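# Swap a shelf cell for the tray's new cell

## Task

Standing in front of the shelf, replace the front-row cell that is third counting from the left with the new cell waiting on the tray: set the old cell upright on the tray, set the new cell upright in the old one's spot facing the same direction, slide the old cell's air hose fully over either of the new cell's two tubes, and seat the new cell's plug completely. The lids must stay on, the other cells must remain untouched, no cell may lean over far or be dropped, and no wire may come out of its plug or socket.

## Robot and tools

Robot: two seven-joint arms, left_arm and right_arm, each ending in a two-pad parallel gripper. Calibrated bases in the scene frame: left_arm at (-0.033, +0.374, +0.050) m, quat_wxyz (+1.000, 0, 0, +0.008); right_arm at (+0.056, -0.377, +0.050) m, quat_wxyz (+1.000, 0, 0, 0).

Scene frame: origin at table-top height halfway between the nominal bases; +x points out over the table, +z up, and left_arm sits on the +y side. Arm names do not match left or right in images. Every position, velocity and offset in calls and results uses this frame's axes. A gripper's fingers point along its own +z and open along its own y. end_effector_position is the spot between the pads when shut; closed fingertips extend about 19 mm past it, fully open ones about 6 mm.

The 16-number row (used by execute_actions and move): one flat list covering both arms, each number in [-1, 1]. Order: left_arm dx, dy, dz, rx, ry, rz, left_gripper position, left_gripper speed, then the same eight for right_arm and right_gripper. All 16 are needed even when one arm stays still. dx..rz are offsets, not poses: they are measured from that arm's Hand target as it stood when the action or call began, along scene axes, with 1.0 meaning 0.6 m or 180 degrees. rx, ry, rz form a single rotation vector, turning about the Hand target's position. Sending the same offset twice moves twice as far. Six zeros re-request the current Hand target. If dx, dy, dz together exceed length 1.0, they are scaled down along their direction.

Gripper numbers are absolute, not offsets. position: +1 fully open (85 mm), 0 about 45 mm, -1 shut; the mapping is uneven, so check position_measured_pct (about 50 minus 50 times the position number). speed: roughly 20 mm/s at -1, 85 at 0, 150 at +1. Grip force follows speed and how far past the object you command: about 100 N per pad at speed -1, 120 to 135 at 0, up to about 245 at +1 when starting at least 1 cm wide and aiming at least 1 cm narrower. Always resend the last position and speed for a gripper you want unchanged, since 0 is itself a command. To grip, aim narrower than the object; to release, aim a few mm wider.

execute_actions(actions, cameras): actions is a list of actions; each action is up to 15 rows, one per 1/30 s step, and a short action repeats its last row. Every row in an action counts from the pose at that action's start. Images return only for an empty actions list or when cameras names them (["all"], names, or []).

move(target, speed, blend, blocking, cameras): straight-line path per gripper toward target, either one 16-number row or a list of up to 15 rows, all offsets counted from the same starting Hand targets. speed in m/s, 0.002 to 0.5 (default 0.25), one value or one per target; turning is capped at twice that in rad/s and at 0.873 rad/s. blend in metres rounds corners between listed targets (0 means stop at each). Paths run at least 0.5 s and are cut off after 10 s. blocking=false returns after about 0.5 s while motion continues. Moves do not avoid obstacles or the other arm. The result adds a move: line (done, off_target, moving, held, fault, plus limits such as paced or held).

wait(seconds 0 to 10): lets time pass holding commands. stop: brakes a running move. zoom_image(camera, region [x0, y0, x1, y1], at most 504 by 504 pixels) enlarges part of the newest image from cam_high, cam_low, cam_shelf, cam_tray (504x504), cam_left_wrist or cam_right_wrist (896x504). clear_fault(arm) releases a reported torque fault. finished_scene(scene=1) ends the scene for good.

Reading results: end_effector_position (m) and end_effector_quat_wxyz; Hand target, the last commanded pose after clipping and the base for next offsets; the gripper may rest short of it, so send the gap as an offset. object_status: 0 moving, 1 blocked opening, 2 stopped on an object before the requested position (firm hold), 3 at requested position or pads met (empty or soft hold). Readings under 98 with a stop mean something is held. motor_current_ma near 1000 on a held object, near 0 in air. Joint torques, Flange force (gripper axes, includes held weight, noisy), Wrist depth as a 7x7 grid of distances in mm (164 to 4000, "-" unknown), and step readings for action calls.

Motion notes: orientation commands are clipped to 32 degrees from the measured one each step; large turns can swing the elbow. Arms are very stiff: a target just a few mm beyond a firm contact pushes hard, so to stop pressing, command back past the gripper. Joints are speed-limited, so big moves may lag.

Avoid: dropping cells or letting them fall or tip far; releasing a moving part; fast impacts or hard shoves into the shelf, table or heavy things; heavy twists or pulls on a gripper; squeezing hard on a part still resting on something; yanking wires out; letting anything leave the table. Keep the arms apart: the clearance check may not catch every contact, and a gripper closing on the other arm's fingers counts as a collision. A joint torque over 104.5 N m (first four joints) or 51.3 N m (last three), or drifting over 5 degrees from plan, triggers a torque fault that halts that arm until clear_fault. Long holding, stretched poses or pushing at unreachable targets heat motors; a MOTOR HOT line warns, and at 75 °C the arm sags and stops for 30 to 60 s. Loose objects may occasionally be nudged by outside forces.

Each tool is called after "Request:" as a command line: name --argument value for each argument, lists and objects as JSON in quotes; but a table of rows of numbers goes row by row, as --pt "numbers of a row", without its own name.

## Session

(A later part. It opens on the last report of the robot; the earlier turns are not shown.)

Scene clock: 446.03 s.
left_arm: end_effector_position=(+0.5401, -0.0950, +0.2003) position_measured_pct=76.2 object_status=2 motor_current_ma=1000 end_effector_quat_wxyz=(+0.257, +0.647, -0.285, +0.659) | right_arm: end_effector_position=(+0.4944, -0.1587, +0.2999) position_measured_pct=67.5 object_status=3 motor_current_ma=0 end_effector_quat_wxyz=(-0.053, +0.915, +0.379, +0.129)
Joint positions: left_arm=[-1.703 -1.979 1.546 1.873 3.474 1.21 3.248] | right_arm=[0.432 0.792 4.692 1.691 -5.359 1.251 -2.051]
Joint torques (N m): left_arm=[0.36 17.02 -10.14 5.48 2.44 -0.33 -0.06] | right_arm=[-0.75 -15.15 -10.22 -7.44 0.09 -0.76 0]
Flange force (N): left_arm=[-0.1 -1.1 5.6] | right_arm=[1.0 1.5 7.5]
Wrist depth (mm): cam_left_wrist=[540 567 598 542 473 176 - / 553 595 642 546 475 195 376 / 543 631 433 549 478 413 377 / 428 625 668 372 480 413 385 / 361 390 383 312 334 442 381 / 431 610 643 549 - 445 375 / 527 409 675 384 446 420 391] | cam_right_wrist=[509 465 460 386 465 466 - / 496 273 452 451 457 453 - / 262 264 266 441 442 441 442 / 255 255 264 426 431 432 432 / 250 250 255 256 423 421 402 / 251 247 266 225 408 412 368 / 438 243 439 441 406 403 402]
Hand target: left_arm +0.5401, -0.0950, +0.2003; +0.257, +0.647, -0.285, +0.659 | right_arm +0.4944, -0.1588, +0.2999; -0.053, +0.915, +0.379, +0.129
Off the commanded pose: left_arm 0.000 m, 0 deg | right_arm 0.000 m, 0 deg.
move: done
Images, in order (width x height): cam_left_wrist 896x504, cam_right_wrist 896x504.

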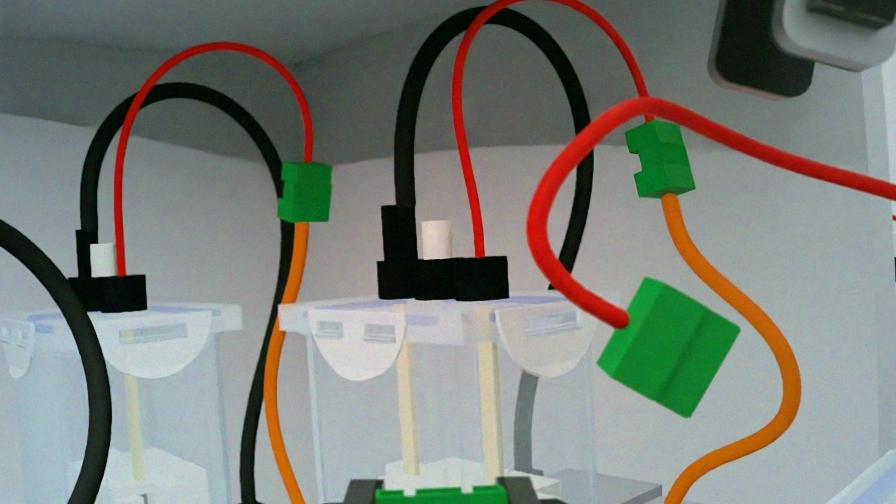

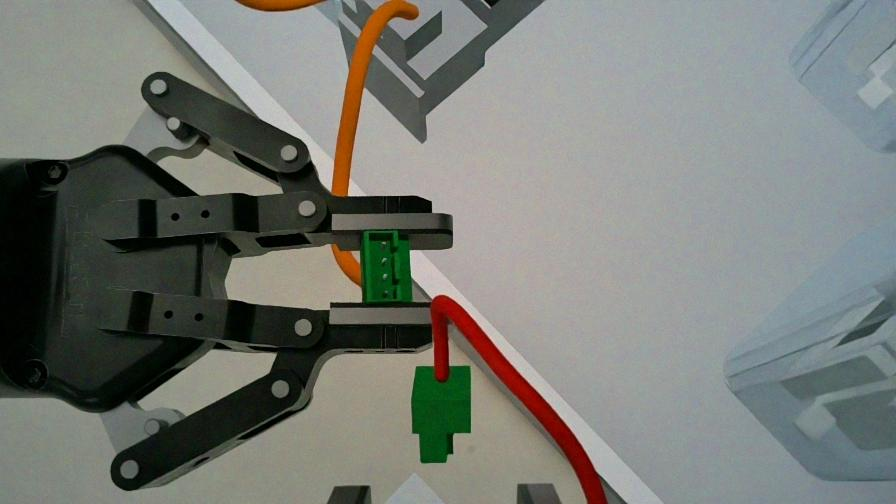

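Request:
move --pt "0 0 0 0 0 0 -0.75 -1 -0.001 0.003 0.0 0 0 0 -0.5 -1" --pt "0 0 0 0 0 0 -0.75 -1 -0.001 0.003 -0.095 0 0 0 -0.5 -1" --speed 0.05 --cameras '["cam_right_wrist","cam_left_wrist"]'

Scene clock: 450.17 s.
left_arm: end_effector_position=(+0.5401, -0.0950, +0.2003) position_measured_pct=76.2 object_status=2 motor_current_ma=1000 end_effector_quat_wxyz=(+0.257, +0.647, -0.285, +0.659) | right_arm: end_effector_position=(+0.4938, -0.1569, +0.2429) position_measured_pct=74.9 object_status=3 motor_current_ma=0 end_effector_quat_wxyz=(-0.053, +0.915, +0.379, +0.129)
Joint positions: left_arm=[-1.703 -1.979 1.546 1.873 3.474 1.21 3.248] | right_arm=[0.402 0.852 4.773 1.795 -5.26 1.138 -2.133]
Joint torques (N m): left_arm=[0.36 17.05 -10.19 5.48 2.44 -0.34 -0.05] | right_arm=[-0.72 -15.67 -10.41 -6.89 0.13 -0.73 -0.02]
Flange force (N): left_arm=[-0.2 -1.1 5.5] | right_arm=[-0.4 1.1 7.9]
Wrist depth (mm): cam_left_wrist=[542 567 598 541 472 220 171 / 554 594 644 547 474 201 176 / 542 628 432 546 477 197 - / 431 626 664 373 478 177 - / 361 391 384 312 330 172 - / 433 611 645 543 461 - 377 / 527 409 671 383 445 420 389] | cam_right_wrist=[217 212 400 366 404 404 404 / 207 205 211 390 391 391 392 / 201 203 210 212 382 382 381 / 192 196 199 209 372 373 373 / 196 196 201 201 362 365 363 / 197 190 392 - 356 354 353 / 187 383 386 384 381 347 346]
Hand target: left_arm +0.5401, -0.0950, +0.2003; +0.257, +0.647, -0.285, +0.659 | right_arm +0.4938, -0.1569, +0.2429; -0.053, +0.915, +0.379, +0.129
Off the commanded pose: left_arm 0.000 m, 0 deg | right_arm 0.000 m, 0 deg.
move: done
Images, in order (width x height): cam_left_wrist 896x504, cam_right_wrist 896x504.

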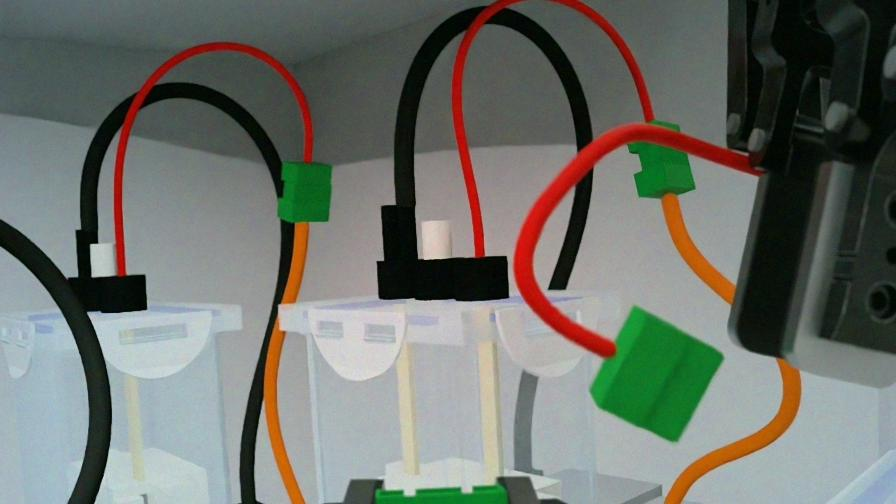

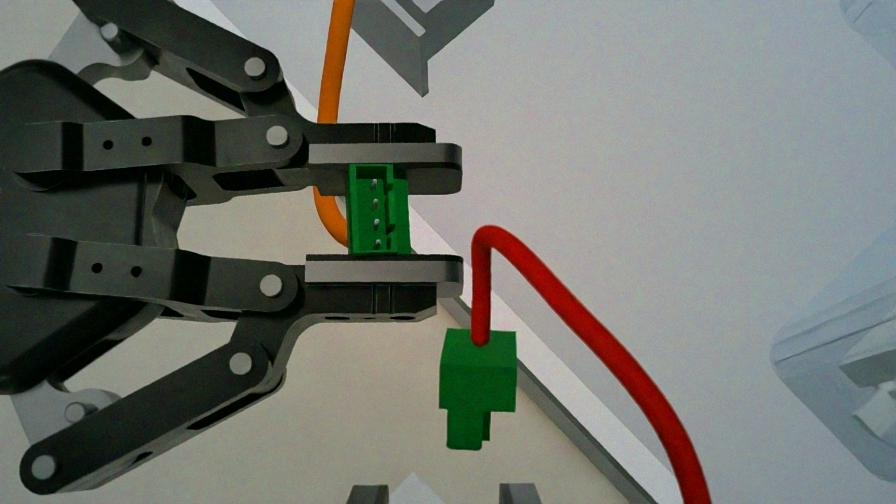

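Request:
move --pt "0 0 0 0 0 0 -0.75 -1 0.013 0.006 0.0 0 0 0 -0.4 -1" --speed 0.03 --cameras '["cam_right_wrist","cam_left_wrist"]'

Scene clock: 451.23 s.
left_arm: end_effector_position=(+0.5401, -0.0950, +0.2003) position_measured_pct=76.2 object_status=2 motor_current_ma=1000 end_effector_quat_wxyz=(+0.257, +0.647, -0.285, +0.659) | right_arm: end_effector_position=(+0.5016, -0.1534, +0.2429) position_measured_pct=69.7 object_status=3 motor_current_ma=0 end_effector_quat_wxyz=(-0.053, +0.915, +0.379, +0.129)
Joint positions: left_arm=[-1.703 -1.979 1.546 1.873 3.474 1.21 3.248] | right_arm=[0.385 0.862 4.784 1.767 -5.256 1.147 -2.121]
Joint torques (N m): left_arm=[0.37 17.03 -10.19 5.48 2.43 -0.34 -0.05] | right_arm=[-0.72 -16 -10.47 -6.85 0.12 -0.76 -0.01]
Flange force (N): left_arm=[-0.2 -1.1 5.6] | right_arm=[-0.6 1.0 7.5]
Wrist depth (mm): cam_left_wrist=[542 562 596 546 473 176 - / 554 593 644 544 494 189 - / 542 627 431 548 477 182 - / 427 623 662 373 477 - - / 360 390 383 312 314 - - / 431 612 641 545 463 - 381 / 526 409 672 381 441 413 391] | cam_right_wrist=[441 387 396 358 403 404 404 / 210 208 388 390 390 392 390 / 197 202 206 215 381 380 382 / 199 217 408 370 373 374 372 / 189 193 198 197 362 366 365 / 197 189 393 180 356 357 353 / 187 188 383 382 341 348 347]
Hand target: left_arm +0.5401, -0.0950, +0.2003; +0.257, +0.647, -0.285, +0.659 | right_arm +0.5016, -0.1534, +0.2429; -0.053, +0.915, +0.379, +0.129
Off the commanded pose: left_arm 0.000 m, 0 deg | right_arm 0.000 m, 0 deg.
move: done
Images, in order (width x height): cam_left_wrist 896x504, cam_right_wrist 896x504.

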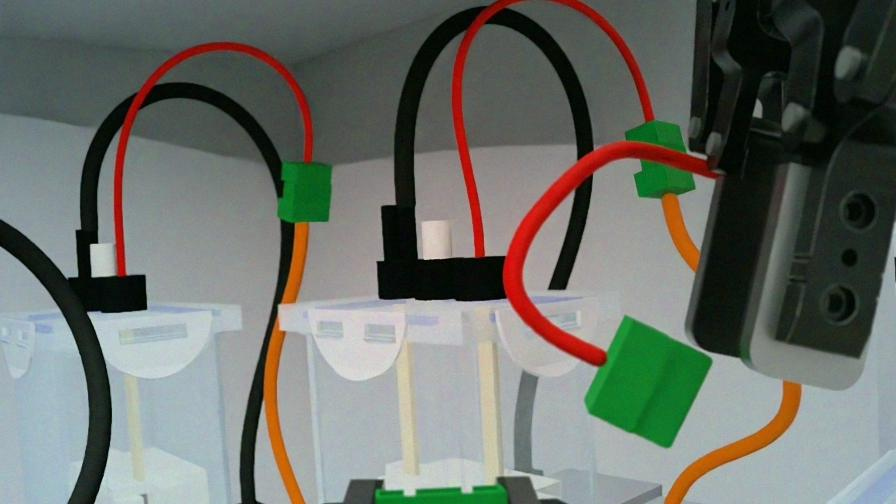

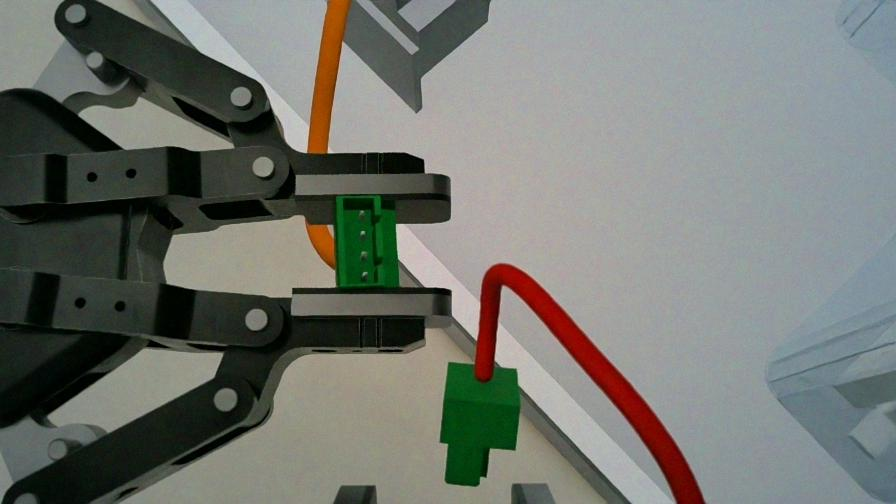

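Request:
move --pt "0 0 0 0 0 0 -0.75 -1 0.006 0.0 0.0 0 0 0 -0.1 -1" --speed 0.03 --cameras '["cam_right_wrist","cam_left_wrist"]'

Scene clock: 452.63 s.
left_arm: end_effector_position=(+0.5401, -0.0950, +0.2003) position_measured_pct=76.2 object_status=2 motor_current_ma=1000 end_effector_quat_wxyz=(+0.257, +0.647, -0.285, +0.659) | right_arm: end_effector_position=(+0.5052, -0.1534, +0.2429) position_measured_pct=55.0 object_status=0 motor_current_ma=0 end_effector_quat_wxyz=(-0.053, +0.915, +0.379, +0.129)
Joint positions: left_arm=[-1.703 -1.979 1.546 1.873 3.474 1.21 3.248] | right_arm=[0.382 0.867 4.787 1.757 -5.254 1.151 -2.113]
Joint torques (N m): left_arm=[0.38 17.02 -10.16 5.48 2.46 -0.36 -0.04] | right_arm=[-0.7 -16.21 -10.51 -6.78 0.1 -0.73 -0.02]
Flange force (N): left_arm=[-0.1 -1.2 5.6] | right_arm=[-0.4 1.1 7.6]
Wrist depth (mm): cam_left_wrist=[541 563 596 543 472 182 - / 553 595 642 545 497 191 - / 543 626 431 549 467 188 - / 427 627 665 361 500 - - / 361 390 383 312 305 - - / 431 613 642 545 175 173 383 / 527 410 675 381 445 411 389] | cam_right_wrist=[442 397 375 348 403 403 401 / 213 208 390 387 390 391 391 / 195 201 203 381 382 381 382 / 198 222 206 370 372 372 373 / 189 192 197 199 362 364 366 / 195 190 392 391 356 356 352 / 186 188 384 382 383 348 347]
Hand target: left_arm +0.5401, -0.0950, +0.2003; +0.257, +0.647, -0.285, +0.659 | right_arm +0.5052, -0.1534, +0.2429; -0.053, +0.915, +0.379, +0.129
Off the commanded pose: left_arm 0.000 m, 0 deg | right_arm 0.000 m, 0 deg.
move: done
Images, in order (width x height): cam_left_wrist 896x504, cam_right_wrist 896x504.

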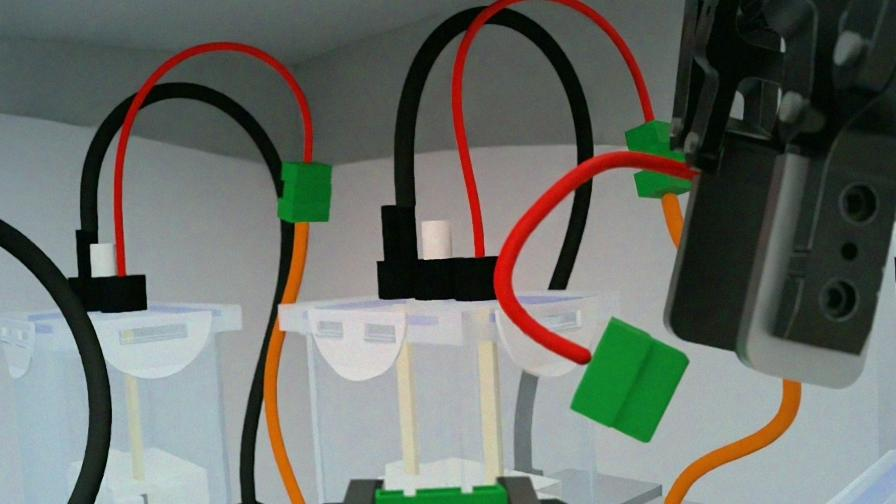

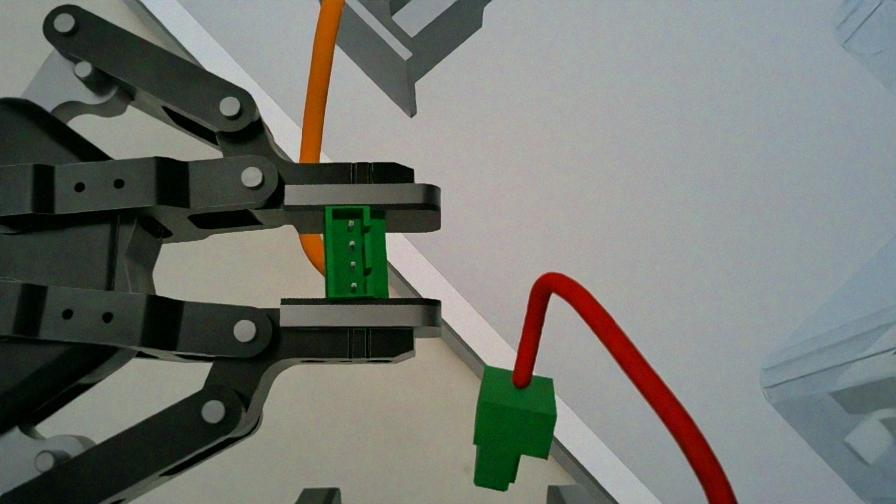

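Request:
move --pt "0 0 0 0 0 0 -0.75 -1 -0.01 -0.005 0.0 0 0 0 -0.5 -1" --pt "0 0 0 0 0 0 -0.75 -1 -0.017 -0.008 0.03 0 0 0 -0.5 -1" --pt "0 0 0 0 0 0 -0.75 -1 -0.018 -0.009 0.095 0 0 0 -0.5 -1" --speed 0.05 --cameras '["cam_right_wrist","cam_left_wrist"]'

Scene clock: 455.77 s.
left_arm: end_effector_position=(+0.5401, -0.0950, +0.2003) position_measured_pct=76.2 object_status=2 motor_current_ma=1000 end_effector_quat_wxyz=(+0.257, +0.647, -0.285, +0.659) | right_arm: end_effector_position=(+0.4944, -0.1588, +0.2999) position_measured_pct=74.9 object_status=3 motor_current_ma=0 end_effector_quat_wxyz=(-0.053, +0.915, +0.379, +0.129)
Joint positions: left_arm=[-1.703 -1.979 1.546 1.873 3.474 1.21 3.248] | right_arm=[0.432 0.792 4.692 1.691 -5.36 1.25 -2.05]
Joint torques (N m): left_arm=[0.4 17.02 -10.15 5.46 2.42 -0.34 -0.08] | right_arm=[-0.73 -15.1 -10.19 -7.51 0.09 -0.76 0.02]
Flange force (N): left_arm=[-0.1 -1.2 5.5] | right_arm=[0.8 1.3 7.5]
Wrist depth (mm): cam_left_wrist=[543 564 594 543 471 173 - / 553 593 643 547 475 346 381 / 541 630 433 549 476 407 376 / 426 628 666 372 480 414 385 / 360 391 383 313 334 434 382 / 431 611 643 547 466 454 377 / 529 410 675 382 446 419 390] | cam_right_wrist=[510 464 460 385 462 463 - / 497 273 452 450 456 454 - / 263 263 266 441 441 442 443 / 255 256 265 427 432 432 432 / 250 250 255 254 422 421 403 / 250 246 266 216 401 412 369 / 438 243 439 438 407 403 401]
Hand target: left_arm +0.5401, -0.0950, +0.2003; +0.257, +0.647, -0.285, +0.659 | right_arm +0.4944, -0.1588, +0.2999; -0.053, +0.915, +0.379, +0.129
Off the commanded pose: left_arm 0.000 m, 0 deg | right_arm 0.000 m, 0 deg.
move: done
Images, in order (width x height): cam_left_wrist 896x504, cam_right_wrist 896x504.

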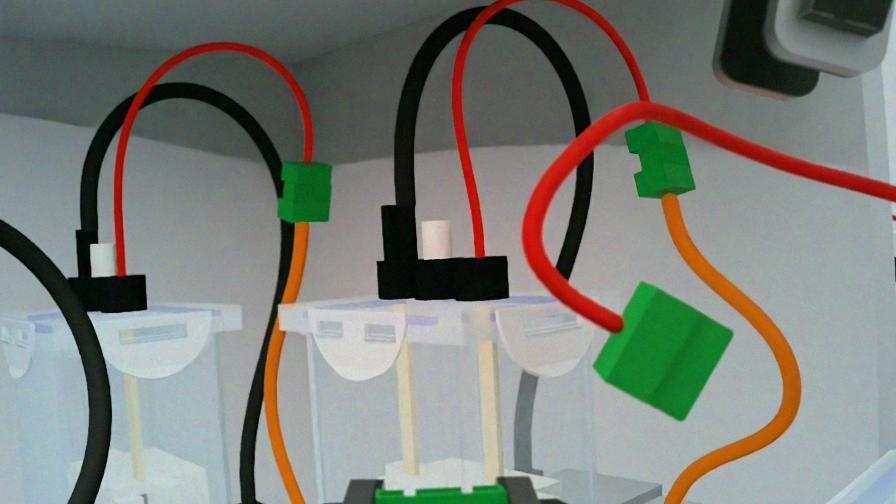

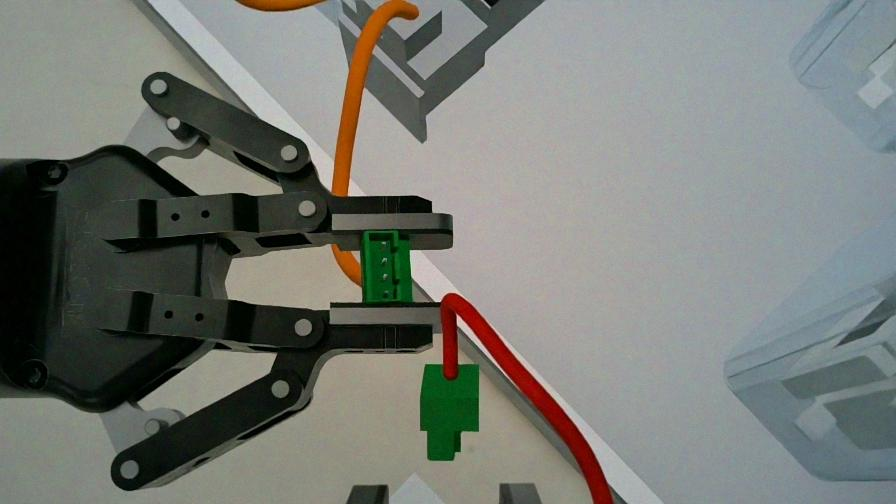

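Request:
move --pt "0 0 0 0 0 0 -0.75 -1 0.0 0.0 0.0 0 0 0 1 -0.5" --pt "0 0 0 0 0 0 -0.75 -1 0.0477 0.0337 0.0 0 0 0 1 -0.5" --speed 0.05 --cameras '["cam_right_wrist","cam_left_wrist"]'

Scene clock: 458.83 s.
left_arm: end_effector_position=(+0.5401, -0.0950, +0.2003) position_measured_pct=76.2 object_status=2 motor_current_ma=1000 end_effector_quat_wxyz=(+0.257, +0.647, -0.285, +0.659) | right_arm: end_effector_position=(+0.5230, -0.1385, +0.2999) position_measured_pct=0.0 object_status=3 motor_current_ma=0 end_effector_quat_wxyz=(-0.053, +0.915, +0.379, +0.129)
Joint positions: left_arm=[-1.703 -1.979 1.546 1.873 3.474 1.21 3.248] | right_arm=[0.338 0.828 4.749 1.581 -5.333 1.283 -2.02]
Joint torques (N m): left_arm=[0.36 17.04 -10.15 5.45 2.44 -0.34 -0.06] | right_arm=[-0.59 -16.73 -10.46 -7.28 0.09 -0.77 0]
Flange force (N): left_arm=[-0.1 -1.1 5.5] | right_arm=[0.5 0.8 6.8]
Wrist depth (mm): cam_left_wrist=[541 566 596 553 210 410 380 / 553 595 643 549 473 406 382 / 542 626 431 545 499 412 377 / 427 629 662 372 479 417 384 / 361 391 384 311 333 441 382 / 432 611 643 543 - 445 376 / 526 410 674 383 447 420 393] | cam_right_wrist=[506 - - - - - - / 499 477 - - - - - / 485 483 - - - - - / 468 256 412 - - - - / 250 248 251 251 - - - / 245 246 256 400 - - - / 239 241 246 437 389 - -]
Hand target: left_arm +0.5401, -0.0950, +0.2003; +0.257, +0.647, -0.285, +0.659 | right_arm +0.5230, -0.1385, +0.2999; -0.053, +0.915, +0.379, +0.129
Off the commanded pose: left_arm 0.000 m, 0 deg | right_arm 0.000 m, 0 deg.
move: done
Images, in order (width x height): cam_left_wrist 896x504, cam_right_wrist 896x504.

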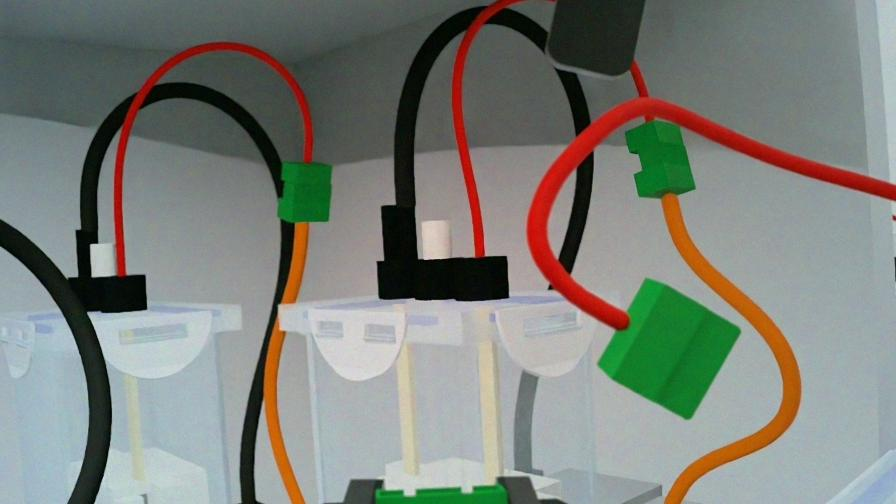

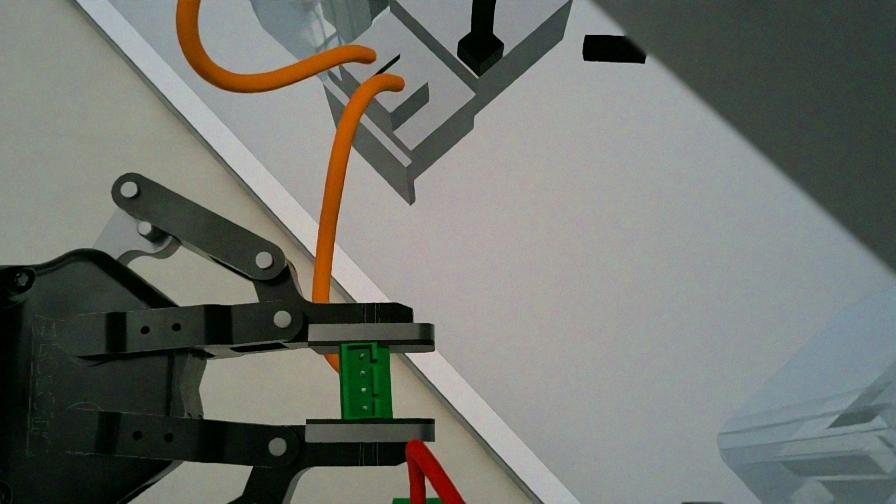

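Request:
move --pt "0 0 0 0 0 0 -0.75 -1 0.0 0.0 -0.0933 0 0 0 1 -0.5" --speed 0.04 --cameras '["cam_right_wrist","cam_left_wrist"]'

Scene clock: 461.33 s.
left_arm: end_effector_position=(+0.5401, -0.0950, +0.2003) position_measured_pct=76.2 object_status=2 motor_current_ma=1000 end_effector_quat_wxyz=(+0.257, +0.647, -0.285, +0.659) | right_arm: end_effector_position=(+0.5319, -0.1390, +0.2751) position_measured_pct=0.0 object_status=3 motor_current_ma=0 end_effector_quat_wxyz=(-0.033, +0.912, +0.377, +0.160)
Joint positions: left_arm=[-1.703 -1.979 1.546 1.873 3.474 1.21 3.248] | right_arm=[0.309 0.745 4.915 1.67 -5.336 1.093 -2.036]
Joint torques (N m): left_arm=[0.37 17.06 -10.18 5.48 2.43 -0.36 -0.08] | right_arm=[-31.32 72.24 26.35 61.52 -19.94 5.88 1.74]
Flange force (N): left_arm=[-0.2 -1.2 5.5] | right_arm=[40.3 61.5 -213.0]
Wrist depth (mm): cam_left_wrist=[539 566 594 560 - - 373 / 551 595 646 562 - 346 377 / 542 630 433 547 499 413 377 / 427 624 664 373 478 416 385 / 361 390 383 312 333 441 381 / 434 609 639 546 - 444 377 / 527 409 675 382 445 420 390] | cam_right_wrist=[450 - - - - - - / 475 - - - - - - / 467 416 - - - - - / 240 420 - - - - - / 234 238 393 - - - - / 224 231 234 - - - - / 222 419 230 388 - - -]
Hand target: left_arm +0.5401, -0.0950, +0.2003; +0.257, +0.647, -0.285, +0.659 | right_arm +0.5230, -0.1385, +0.2439; -0.053, +0.915, +0.379, +0.129
Off the commanded pose: left_arm 0.000 m, 0 deg | right_arm 0.032 m, 4 deg.
TORQUE WARNING: the torque sensor of joint 2 (shoulder) of the right arm reached its warning level (56.7 N m). A warning alone does not stop the arm.
move: off_target (right_arm)
Images, in order (width x height): cam_left_wrist 896x504, cam_right_wrist 896x504.

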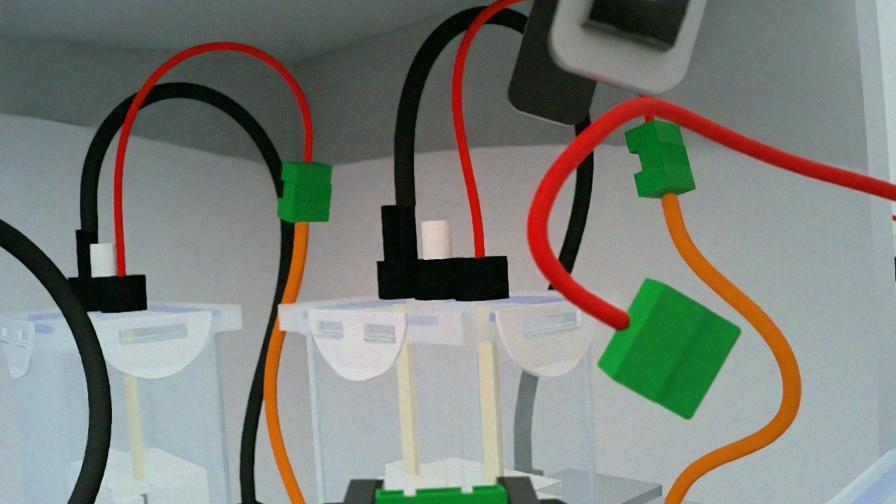

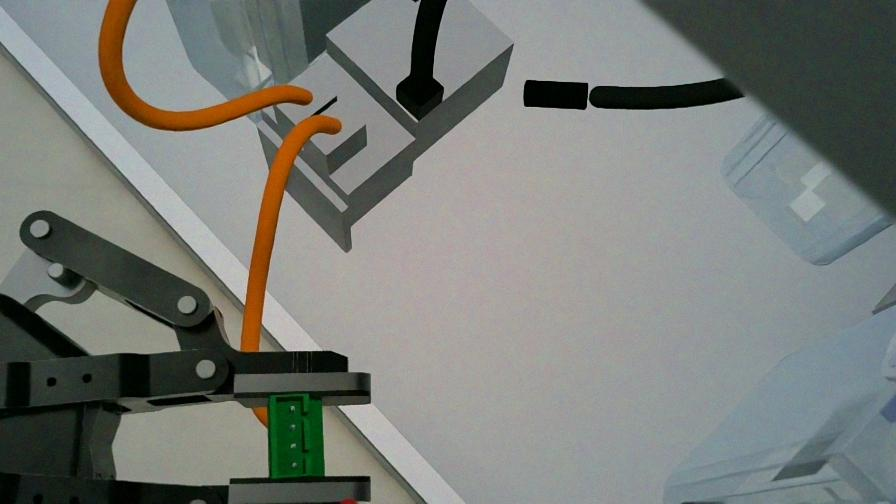

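Request:
move --pt "0 0 0 0 0 0 -0.75 -1 -0.0 0.0 0.0933 0 0 0 1 -0.5" --speed 0.1 --cameras '["cam_high","cam_low"]'

Request:
zoom_image --camera "cam_high" --region '[270, 20, 450, 240]'

Scene clock: 462.60 s.
left_arm: end_effector_position=(+0.5401, -0.0950, +0.2003) position_measured_pct=76.2 object_status=2 motor_current_ma=1000 end_effector_quat_wxyz=(+0.257, +0.647, -0.285, +0.659) | right_arm: end_effector_position=(+0.5230, -0.1386, +0.2998) position_measured_pct=0.0 object_status=3 motor_current_ma=0 end_effector_quat_wxyz=(-0.053, +0.915, +0.379, +0.129)
Joint positions: left_arm=[-1.703 -1.979 1.546 1.873 3.474 1.21 3.248] | right_arm=[0.317 0.73 4.896 1.581 -5.46 1.178 -1.935]
Joint torques (N m): left_arm=[0.37 17.09 -10.19 5.48 2.44 -0.33 -0.06] | right_arm=[-0.7 -16.38 -9.49 -8.11 0 -0.81 -0.01]
Flange force (N): left_arm=[-0.3 -1.1 5.5] | right_arm=[-0.1 0.9 6.6]
Wrist depth (mm): cam_left_wrist=[539 563 595 552 210 409 381 / 554 592 644 546 473 404 381 / 542 629 433 546 496 412 376 / 427 624 668 372 479 416 385 / 361 392 383 312 334 443 381 / 432 608 645 543 - 447 376 / 525 410 677 383 444 420 390] | cam_right_wrist=[506 - - - - - - / 496 478 - - - - - / 485 481 422 - - - - / 264 257 412 - - - - / 250 248 251 251 - - - / 245 245 256 399 - - - / 240 241 245 437 388 - -]
Hand target: left_arm +0.5401, -0.0950, +0.2003; +0.257, +0.647, -0.285, +0.659 | right_arm +0.5230, -0.1386, +0.2999; -0.053, +0.915, +0.379, +0.129
Off the commanded pose: left_arm 0.000 m, 0 deg | right_arm 0.000 m, 0 deg.
TORQUE WARNING: the torque sensor of joint 2 (shoulder) of the right arm reached its warning level (56.7 N m). A warning alone does not stop the arm.
move: done
Images, in order (width x height): cam_high 504x504, cam_low 504x504.

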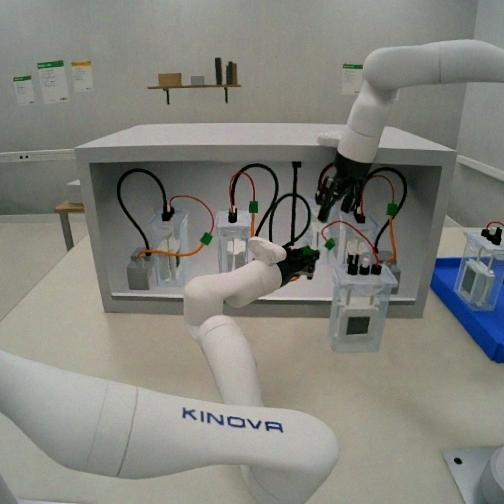

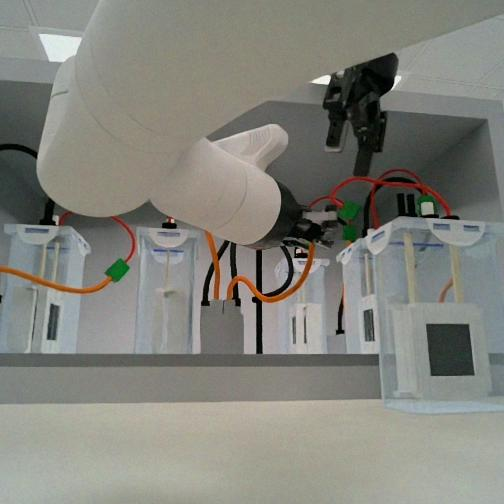

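Scaled by 2.291 from the camera's 504x504 image, which has a finer 720x720 frame.

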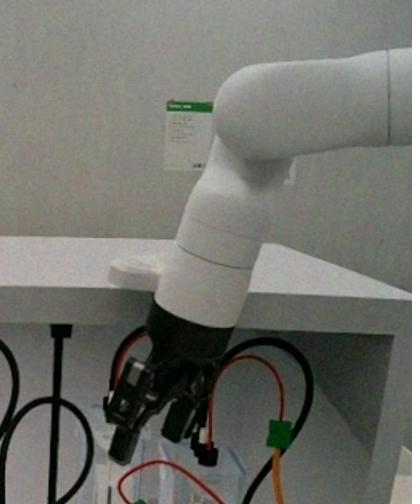

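Request:
move --pt "0 0 0 0 0 0 -0.75 -1 -0.105 0.0 0.067 0 0 0 1 -0.5" --pt "0 0 0 0 0 0 -0.75 -1 -0.105 0.0 0.067 -0.0437 -0.0435 0.4958 1 -0.5" --pt "0 0 0 0 0 0 -0.75 -1 -0.105 0.0 0.067 -0.0865 -0.0861 0.9818 1 -0.5" --speed 0.2 --cameras '["cam_high","cam_right_wrist"]'

Scene clock: 473.40 s.
left_arm: end_effector_position=(+0.5401, -0.0950, +0.2003) position_measured_pct=76.2 object_status=2 motor_current_ma=1000 end_effector_quat_wxyz=(+0.257, +0.647, -0.285, +0.659) | right_arm: end_effector_position=(+0.4600, -0.1385, +0.3401) position_measured_pct=0.0 object_status=3 motor_current_ma=0 end_effector_quat_wxyz=(-0.016, -0.367, +0.930, -0.004)
Joint positions: left_arm=[-1.703 -1.979 1.546 1.873 3.474 1.21 3.248] | right_arm=[0.089 1.077 4.357 1.339 -5.182 2.013 0.876]
Joint torques (N m): left_arm=[0.37 17.06 -10.16 5.47 2.44 -0.34 -0.06] | right_arm=[-0.73 -19.27 -10.53 -4 -0.39 0.15 0.01]
Flange force (N): left_arm=[-0.2 -1.1 5.5] | right_arm=[-1.9 -0.7 5.2]
Wrist depth (mm): cam_left_wrist=[541 564 598 543 474 424 380 / 549 593 642 542 475 404 382 / 543 627 433 546 496 413 378 / 427 624 664 373 480 414 383 / 361 391 383 312 333 441 381 / 431 609 646 546 - 447 377 / 529 409 670 382 445 421 389] | cam_right_wrist=[490 492 491 491 491 491 493 / 490 492 489 491 493 490 491 / 488 301 301 489 489 489 490 / 446 300 300 301 488 488 491 / 446 298 299 299 485 484 486 / 444 429 298 299 484 485 485 / 443 444 298 483 483 484 484]
Hand target: left_arm +0.5401, -0.0950, +0.2003; +0.257, +0.647, -0.285, +0.659 | right_arm +0.4600, -0.1385, +0.3401; -0.016, -0.367, +0.930, -0.004
Off the commanded pose: left_arm 0.000 m, 0 deg | right_arm 0.000 m, 0 deg.
move: done
Images, in order (width x height): cam_high 504x504, cam_right_wrist 896x504.

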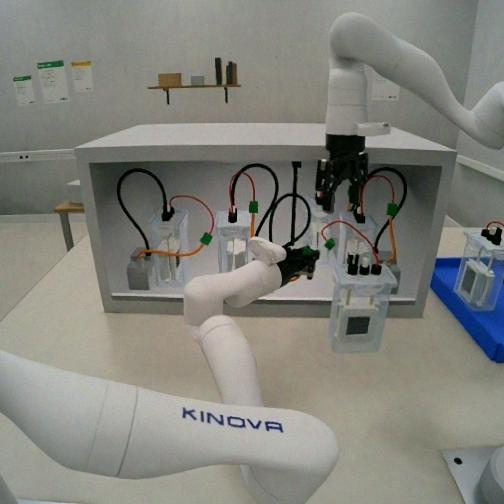

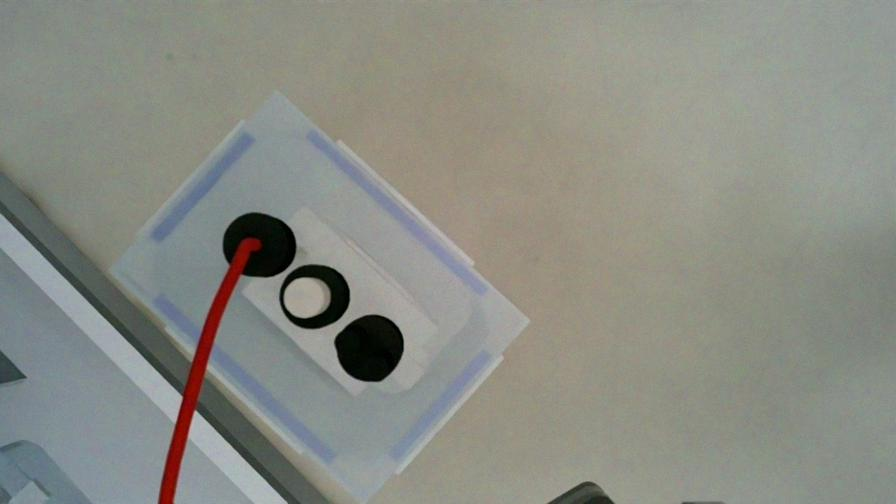

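Request:
move --pt "0 0 0 0 0 0 -0.75 -1 0.1068 0.002 -0.05 -0.0009 -0.0009 0.0099 1 -0.5" --speed 0.06 --cameras '["cam_high","cam_left_wrist","cam_low"]'

Request:
zoom_image --camera "cam_high" --region '[240, 90, 440, 290]'

Scene clock: 475.47 s.
left_arm: end_effector_position=(+0.5401, -0.0950, +0.2003) position_measured_pct=76.2 object_status=2 motor_current_ma=1000 end_effector_quat_wxyz=(+0.257, +0.647, -0.285, +0.659) | right_arm: end_effector_position=(+0.5002, -0.1306, +0.3124) position_measured_pct=0.0 object_status=3 motor_current_ma=0 end_effector_quat_wxyz=(-0.045, -0.395, +0.917, +0.020)
Joint positions: left_arm=[-1.703 -1.979 1.546 1.873 3.474 1.21 3.248] | right_arm=[0.067 1.089 4.522 1.186 -5.212 1.937 1.115]
Joint torques (N m): left_arm=[0.38 17.03 -10.16 5.47 2.43 -0.33 -0.06] | right_arm=[31.11 32.57 24.93 -42.39 36.1 -24.47 12.03]
Flange force (N): left_arm=[-0.2 -1.1 5.5] | right_arm=[198.0 155.5 -42.4]
Wrist depth (mm): cam_left_wrist=[542 562 594 544 473 426 380 / 552 592 641 543 474 405 381 / 539 625 432 546 498 413 377 / 427 627 668 371 478 414 385 / 362 391 383 311 333 443 380 / 431 611 641 545 - 446 377 / 528 410 674 383 446 420 390] | cam_right_wrist=[463 468 283 479 482 488 494 / 458 279 280 475 482 485 492 / 456 276 262 282 478 483 489 / 412 275 277 280 473 479 485 / 411 433 275 279 470 476 482 / 409 411 275 462 468 473 478 / 406 411 454 461 262 471 474]
Hand target: left_arm +0.5401, -0.0950, +0.2003; +0.257, +0.647, -0.285, +0.659 | right_arm +0.5241, -0.1374, +0.3101; -0.015, -0.382, +0.924, -0.006
Off the commanded pose: left_arm 0.000 m, 0 deg | right_arm 0.025 m, 5 deg.
TORQUE WARNING: the torque sensor of joint 5 (forearm roll) of the right arm reached its warning level (29.4 N m). A warning alone does not stop the arm.
move: off_target (right_arm)
Images, in order (width x height): cam_high 504x504, cam_low 504x504, cam_left_wrist 896x504.

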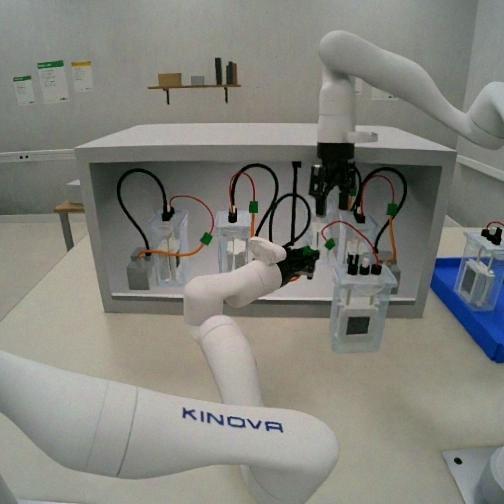

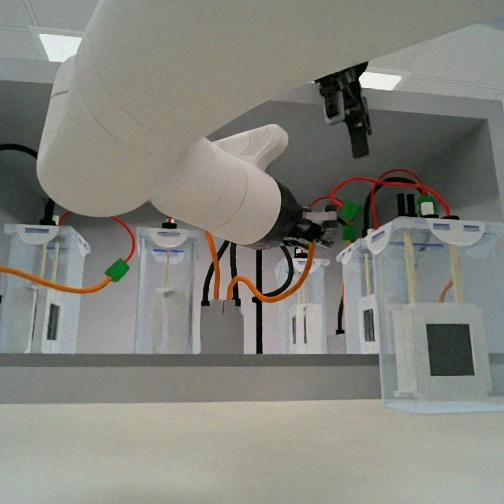

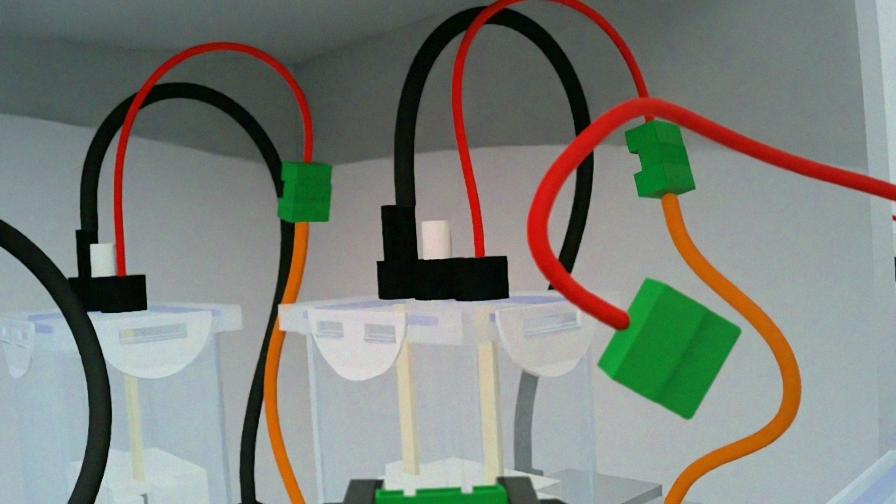

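Scaled by 2.520 from the camera's 504x504 image, which has a finer 720x720 frame.

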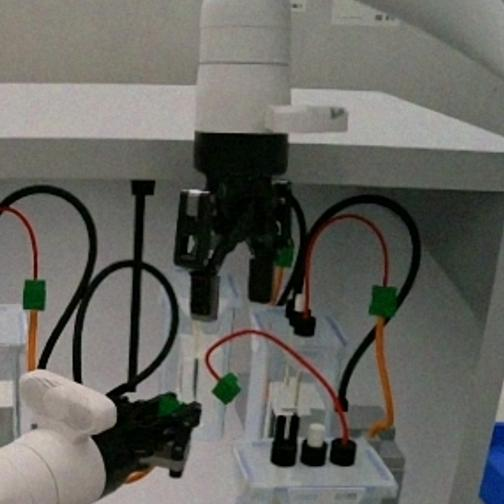

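Request:
move --pt "0 0 0 0 0 0 -0.75 -1 -0.1068 0.0 0.05 0 0 0 1 -0.5" --pt "0 0 0 0 0 0 -0.75 -1 -0.1068 0.0 0.05 0.0437 0.0435 -0.4958 1 -0.5" --pt "0 0 0 0 0 0 -0.75 -1 -0.1068 0.0 0.05 0.0869 0.0865 -0.9867 1 -0.5" --speed 0.2 --cameras '[]'

Scene clock: 488.23 s.
left_arm: end_effector_position=(+0.5401, -0.0950, +0.2003) position_measured_pct=76.2 object_status=2 motor_current_ma=1000 end_effector_quat_wxyz=(+0.257, +0.647, -0.285, +0.659) | right_arm: end_effector_position=(+0.4600, -0.1374, +0.3401) position_measured_pct=0.0 object_status=3 motor_current_ma=0 end_effector_quat_wxyz=(-0.053, +0.912, +0.386, +0.129)
Joint positions: left_arm=[-1.703 -1.979 1.546 1.873 3.474 1.21 3.248] | right_arm=[0.349 0.457 4.999 1.672 -5.767 1.082 -1.801]
Joint torques (N m): left_arm=[0.39 17.02 -10.16 5.45 2.43 -0.34 -0.07] | right_arm=[-0.69 -12.57 -7.31 -9.45 -0.11 -0.84 -0.02]
Flange force (N): left_arm=[-0.1 -1.2 5.5] | right_arm=[2.6 1.7 7.2]
Wrist depth (mm): cam_left_wrist=[542 563 597 543 474 426 380 / 550 596 644 544 473 404 381 / 540 624 433 548 496 414 376 / 428 627 664 372 477 414 385 / 361 391 384 312 334 442 380 / 431 611 639 547 - 446 376 / 525 410 675 383 447 421 391] | cam_right_wrist=[551 550 506 421 430 505 510 / 542 541 496 462 496 498 496 / 272 305 305 324 488 487 488 / 270 277 297 307 470 473 476 / 272 279 290 297 443 463 462 / 484 487 290 485 454 451 449 / 479 477 478 480 478 443 443]
Hand target: left_arm +0.5401, -0.0950, +0.2003; +0.257, +0.647, -0.285, +0.659 | right_arm +0.4600, -0.1374, +0.3401; -0.053, +0.912, +0.386, +0.129
Off the commanded pose: left_arm 0.000 m, 0 deg | right_arm 0.000 m, 0 deg.
TORQUE WARNING: the torque sensor of joint 5 (forearm roll) of the right arm reached its warning level (29.4 N m). A warning alone does not stop the arm.
move: done
No camera images: "cameras" was empty.

Request:
move --pt "0 0 0 0 0 0 -0.75 -1 0 0 0 0.0471 -0.0471 0 1 -0.5" --pt "0 0 0 0 0 0 -0.75 -1 0.0705 -0.0362 -0.07 0.0471 -0.0471 0 1 -0.5" --speed 0.08 --cameras '["cam_high","cam_right_wrist","cam_left_wrist"]'

Scene clock: 491.17 s.
left_arm: end_effector_position=(+0.5401, -0.0950, +0.2003) position_measured_pct=76.2 object_status=2 motor_current_ma=1000 end_effector_quat_wxyz=(+0.257, +0.647, -0.285, +0.659) | right_arm: end_effector_position=(+0.5023, -0.1591, +0.2981) position_measured_pct=0.0 object_status=3 motor_current_ma=0 end_effector_quat_wxyz=(-0.092, +0.893, +0.379, +0.224)
Joint positions: left_arm=[-1.703 -1.979 1.546 1.873 3.474 1.21 3.248] | right_arm=[0.522 0.487 5.015 1.886 -5.662 0.67 -1.773]
Joint torques (N m): left_arm=[0.34 17.05 -10.17 5.42 2.45 -0.33 -0.07] | right_arm=[-0.79 -12.25 -7.61 -9.17 -0.12 -1.4 0]
Flange force (N): left_arm=[-0.1 -1.0 5.4] | right_arm=[-0.5 1.3 11.0]
Wrist depth (mm): cam_left_wrist=[541 567 595 540 482 210 374 / 554 594 641 545 494 356 376 / 539 628 433 546 498 412 377 / 427 628 666 372 477 416 384 / 360 390 384 313 335 441 381 / 433 608 644 543 - 445 377 / 529 409 676 384 446 423 391] | cam_right_wrist=[545 534 431 428 536 537 - / 555 507 465 412 503 503 507 / 537 484 487 413 493 494 483 / 279 280 456 459 466 465 463 / 262 263 270 438 447 443 448 / 252 251 257 421 429 430 426 / 248 244 252 217 410 412 369]
Hand target: left_arm +0.5401, -0.0950, +0.2003; +0.257, +0.647, -0.285, +0.659 | right_arm +0.5023, -0.1591, +0.2981; -0.092, +0.893, +0.379, +0.224
Off the commanded pose: left_arm 0.000 m, 0 deg | right_arm 0.000 m, 0 deg.
move: done
Images, in order (width x height): cam_high 504x504, cam_left_wrist 896x504, cam_right_wrist 896x504.

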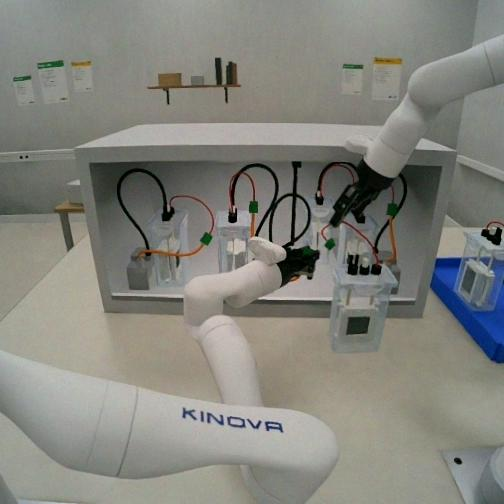

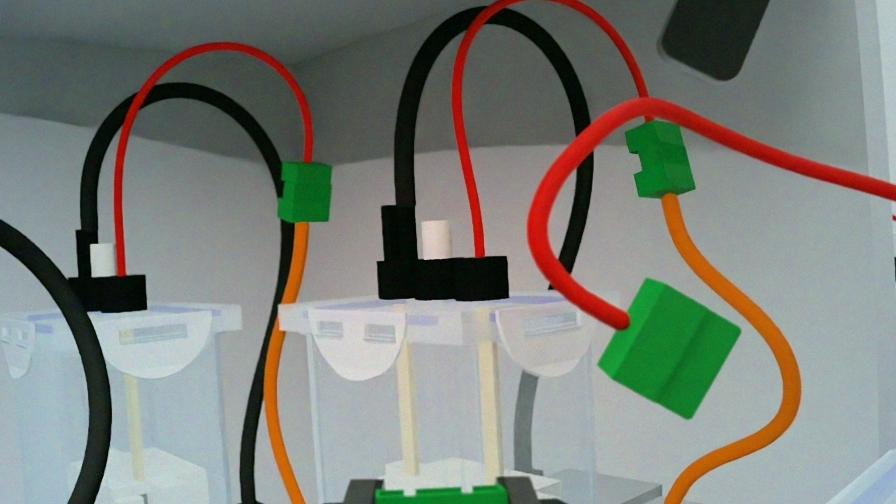

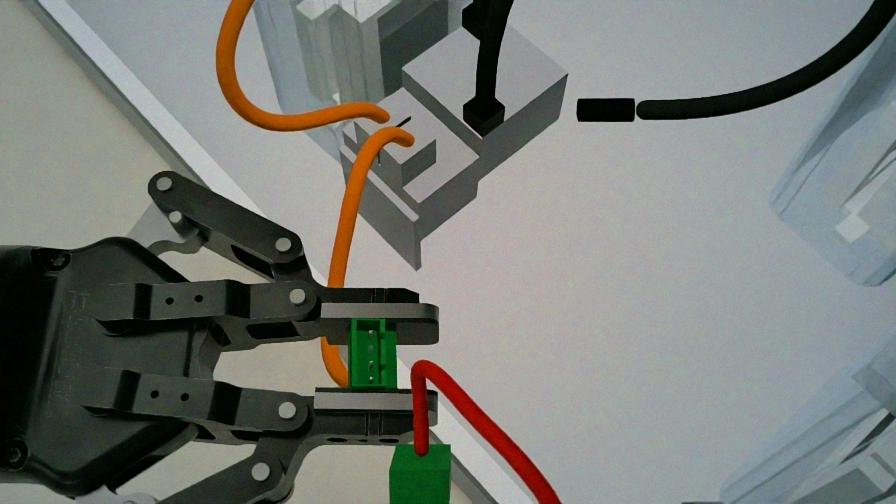

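Request:
move --pt "0 0 0 0 0 0 -0.75 -1 0.0165 0.0165 -0.0441 0 0 0 1 -0.5" --speed 0.04 --cameras '["cam_right_wrist","cam_left_wrist"]'

Scene clock: 492.50 s.
left_arm: end_effector_position=(+0.5401, -0.0950, +0.2003) position_measured_pct=76.2 object_status=2 motor_current_ma=1000 end_effector_quat_wxyz=(+0.257, +0.647, -0.285, +0.659) | right_arm: end_effector_position=(+0.5122, -0.1492, +0.2716) position_measured_pct=0.0 object_status=3 motor_current_ma=0 end_effector_quat_wxyz=(-0.092, +0.893, +0.379, +0.224)
Joint positions: left_arm=[-1.703 -1.979 1.546 1.873 3.474 1.21 3.248] | right_arm=[0.423 0.528 5.112 1.898 -5.582 0.611 -1.842]
Joint torques (N m): left_arm=[0.37 17.04 -10.14 5.46 2.43 -0.35 -0.06] | right_arm=[-0.74 -13.44 -7.79 -8.75 -0.06 -1.35 -0.01]
Flange force (N): left_arm=[-0.1 -1.1 5.5] | right_arm=[-2.0 0.1 10.9]
Wrist depth (mm): cam_left_wrist=[541 561 597 544 482 212 372 / 551 593 646 544 505 - 376 / 543 628 432 548 509 211 379 / 428 627 666 372 479 415 384 / 362 392 383 312 333 443 381 / 433 611 642 547 - 447 376 / 527 409 673 382 446 420 390] | cam_right_wrist=[512 499 414 394 502 506 504 / 525 471 441 376 390 473 480 / 507 451 450 383 461 462 459 / 249 249 431 432 436 437 439 / 233 234 240 418 417 420 421 / 219 225 235 398 402 402 404 / 221 221 226 199 383 388 385]
Hand target: left_arm +0.5401, -0.0950, +0.2003; +0.257, +0.647, -0.285, +0.659 | right_arm +0.5122, -0.1492, +0.2716; -0.092, +0.893, +0.379, +0.224
Off the commanded pose: left_arm 0.000 m, 0 deg | right_arm 0.000 m, 0 deg.
move: done
Images, in order (width x height): cam_left_wrist 896x504, cam_right_wrist 896x504.

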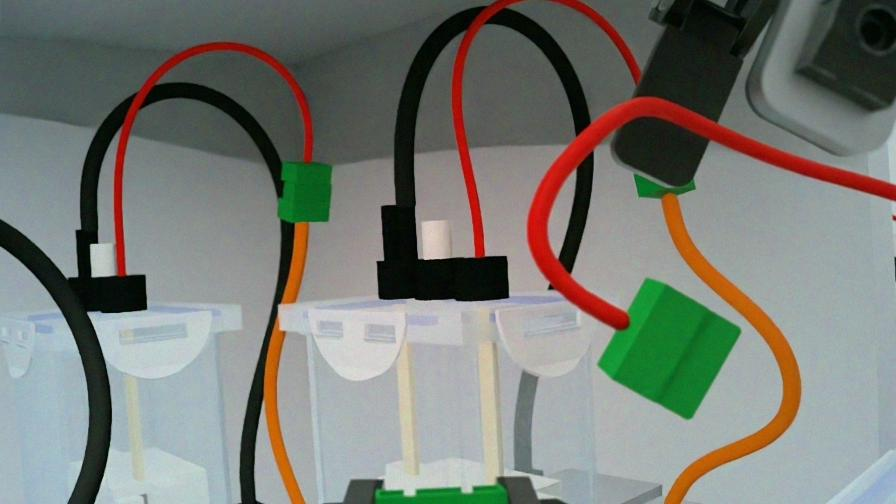

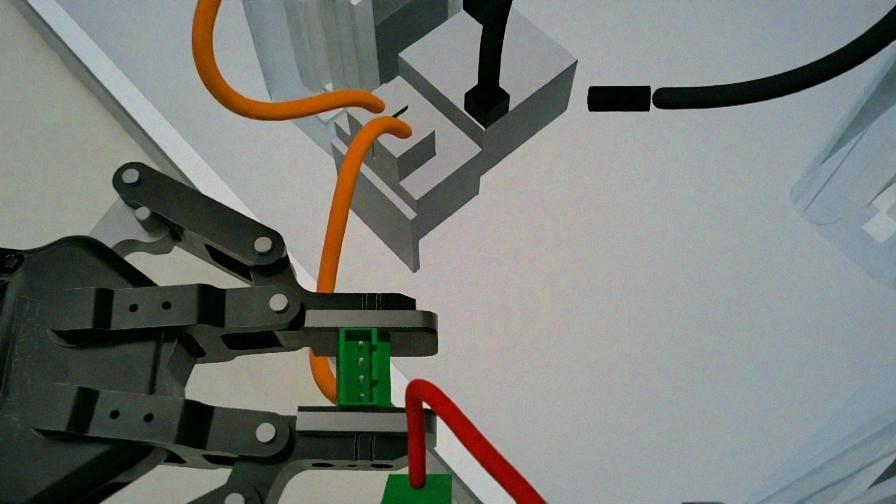

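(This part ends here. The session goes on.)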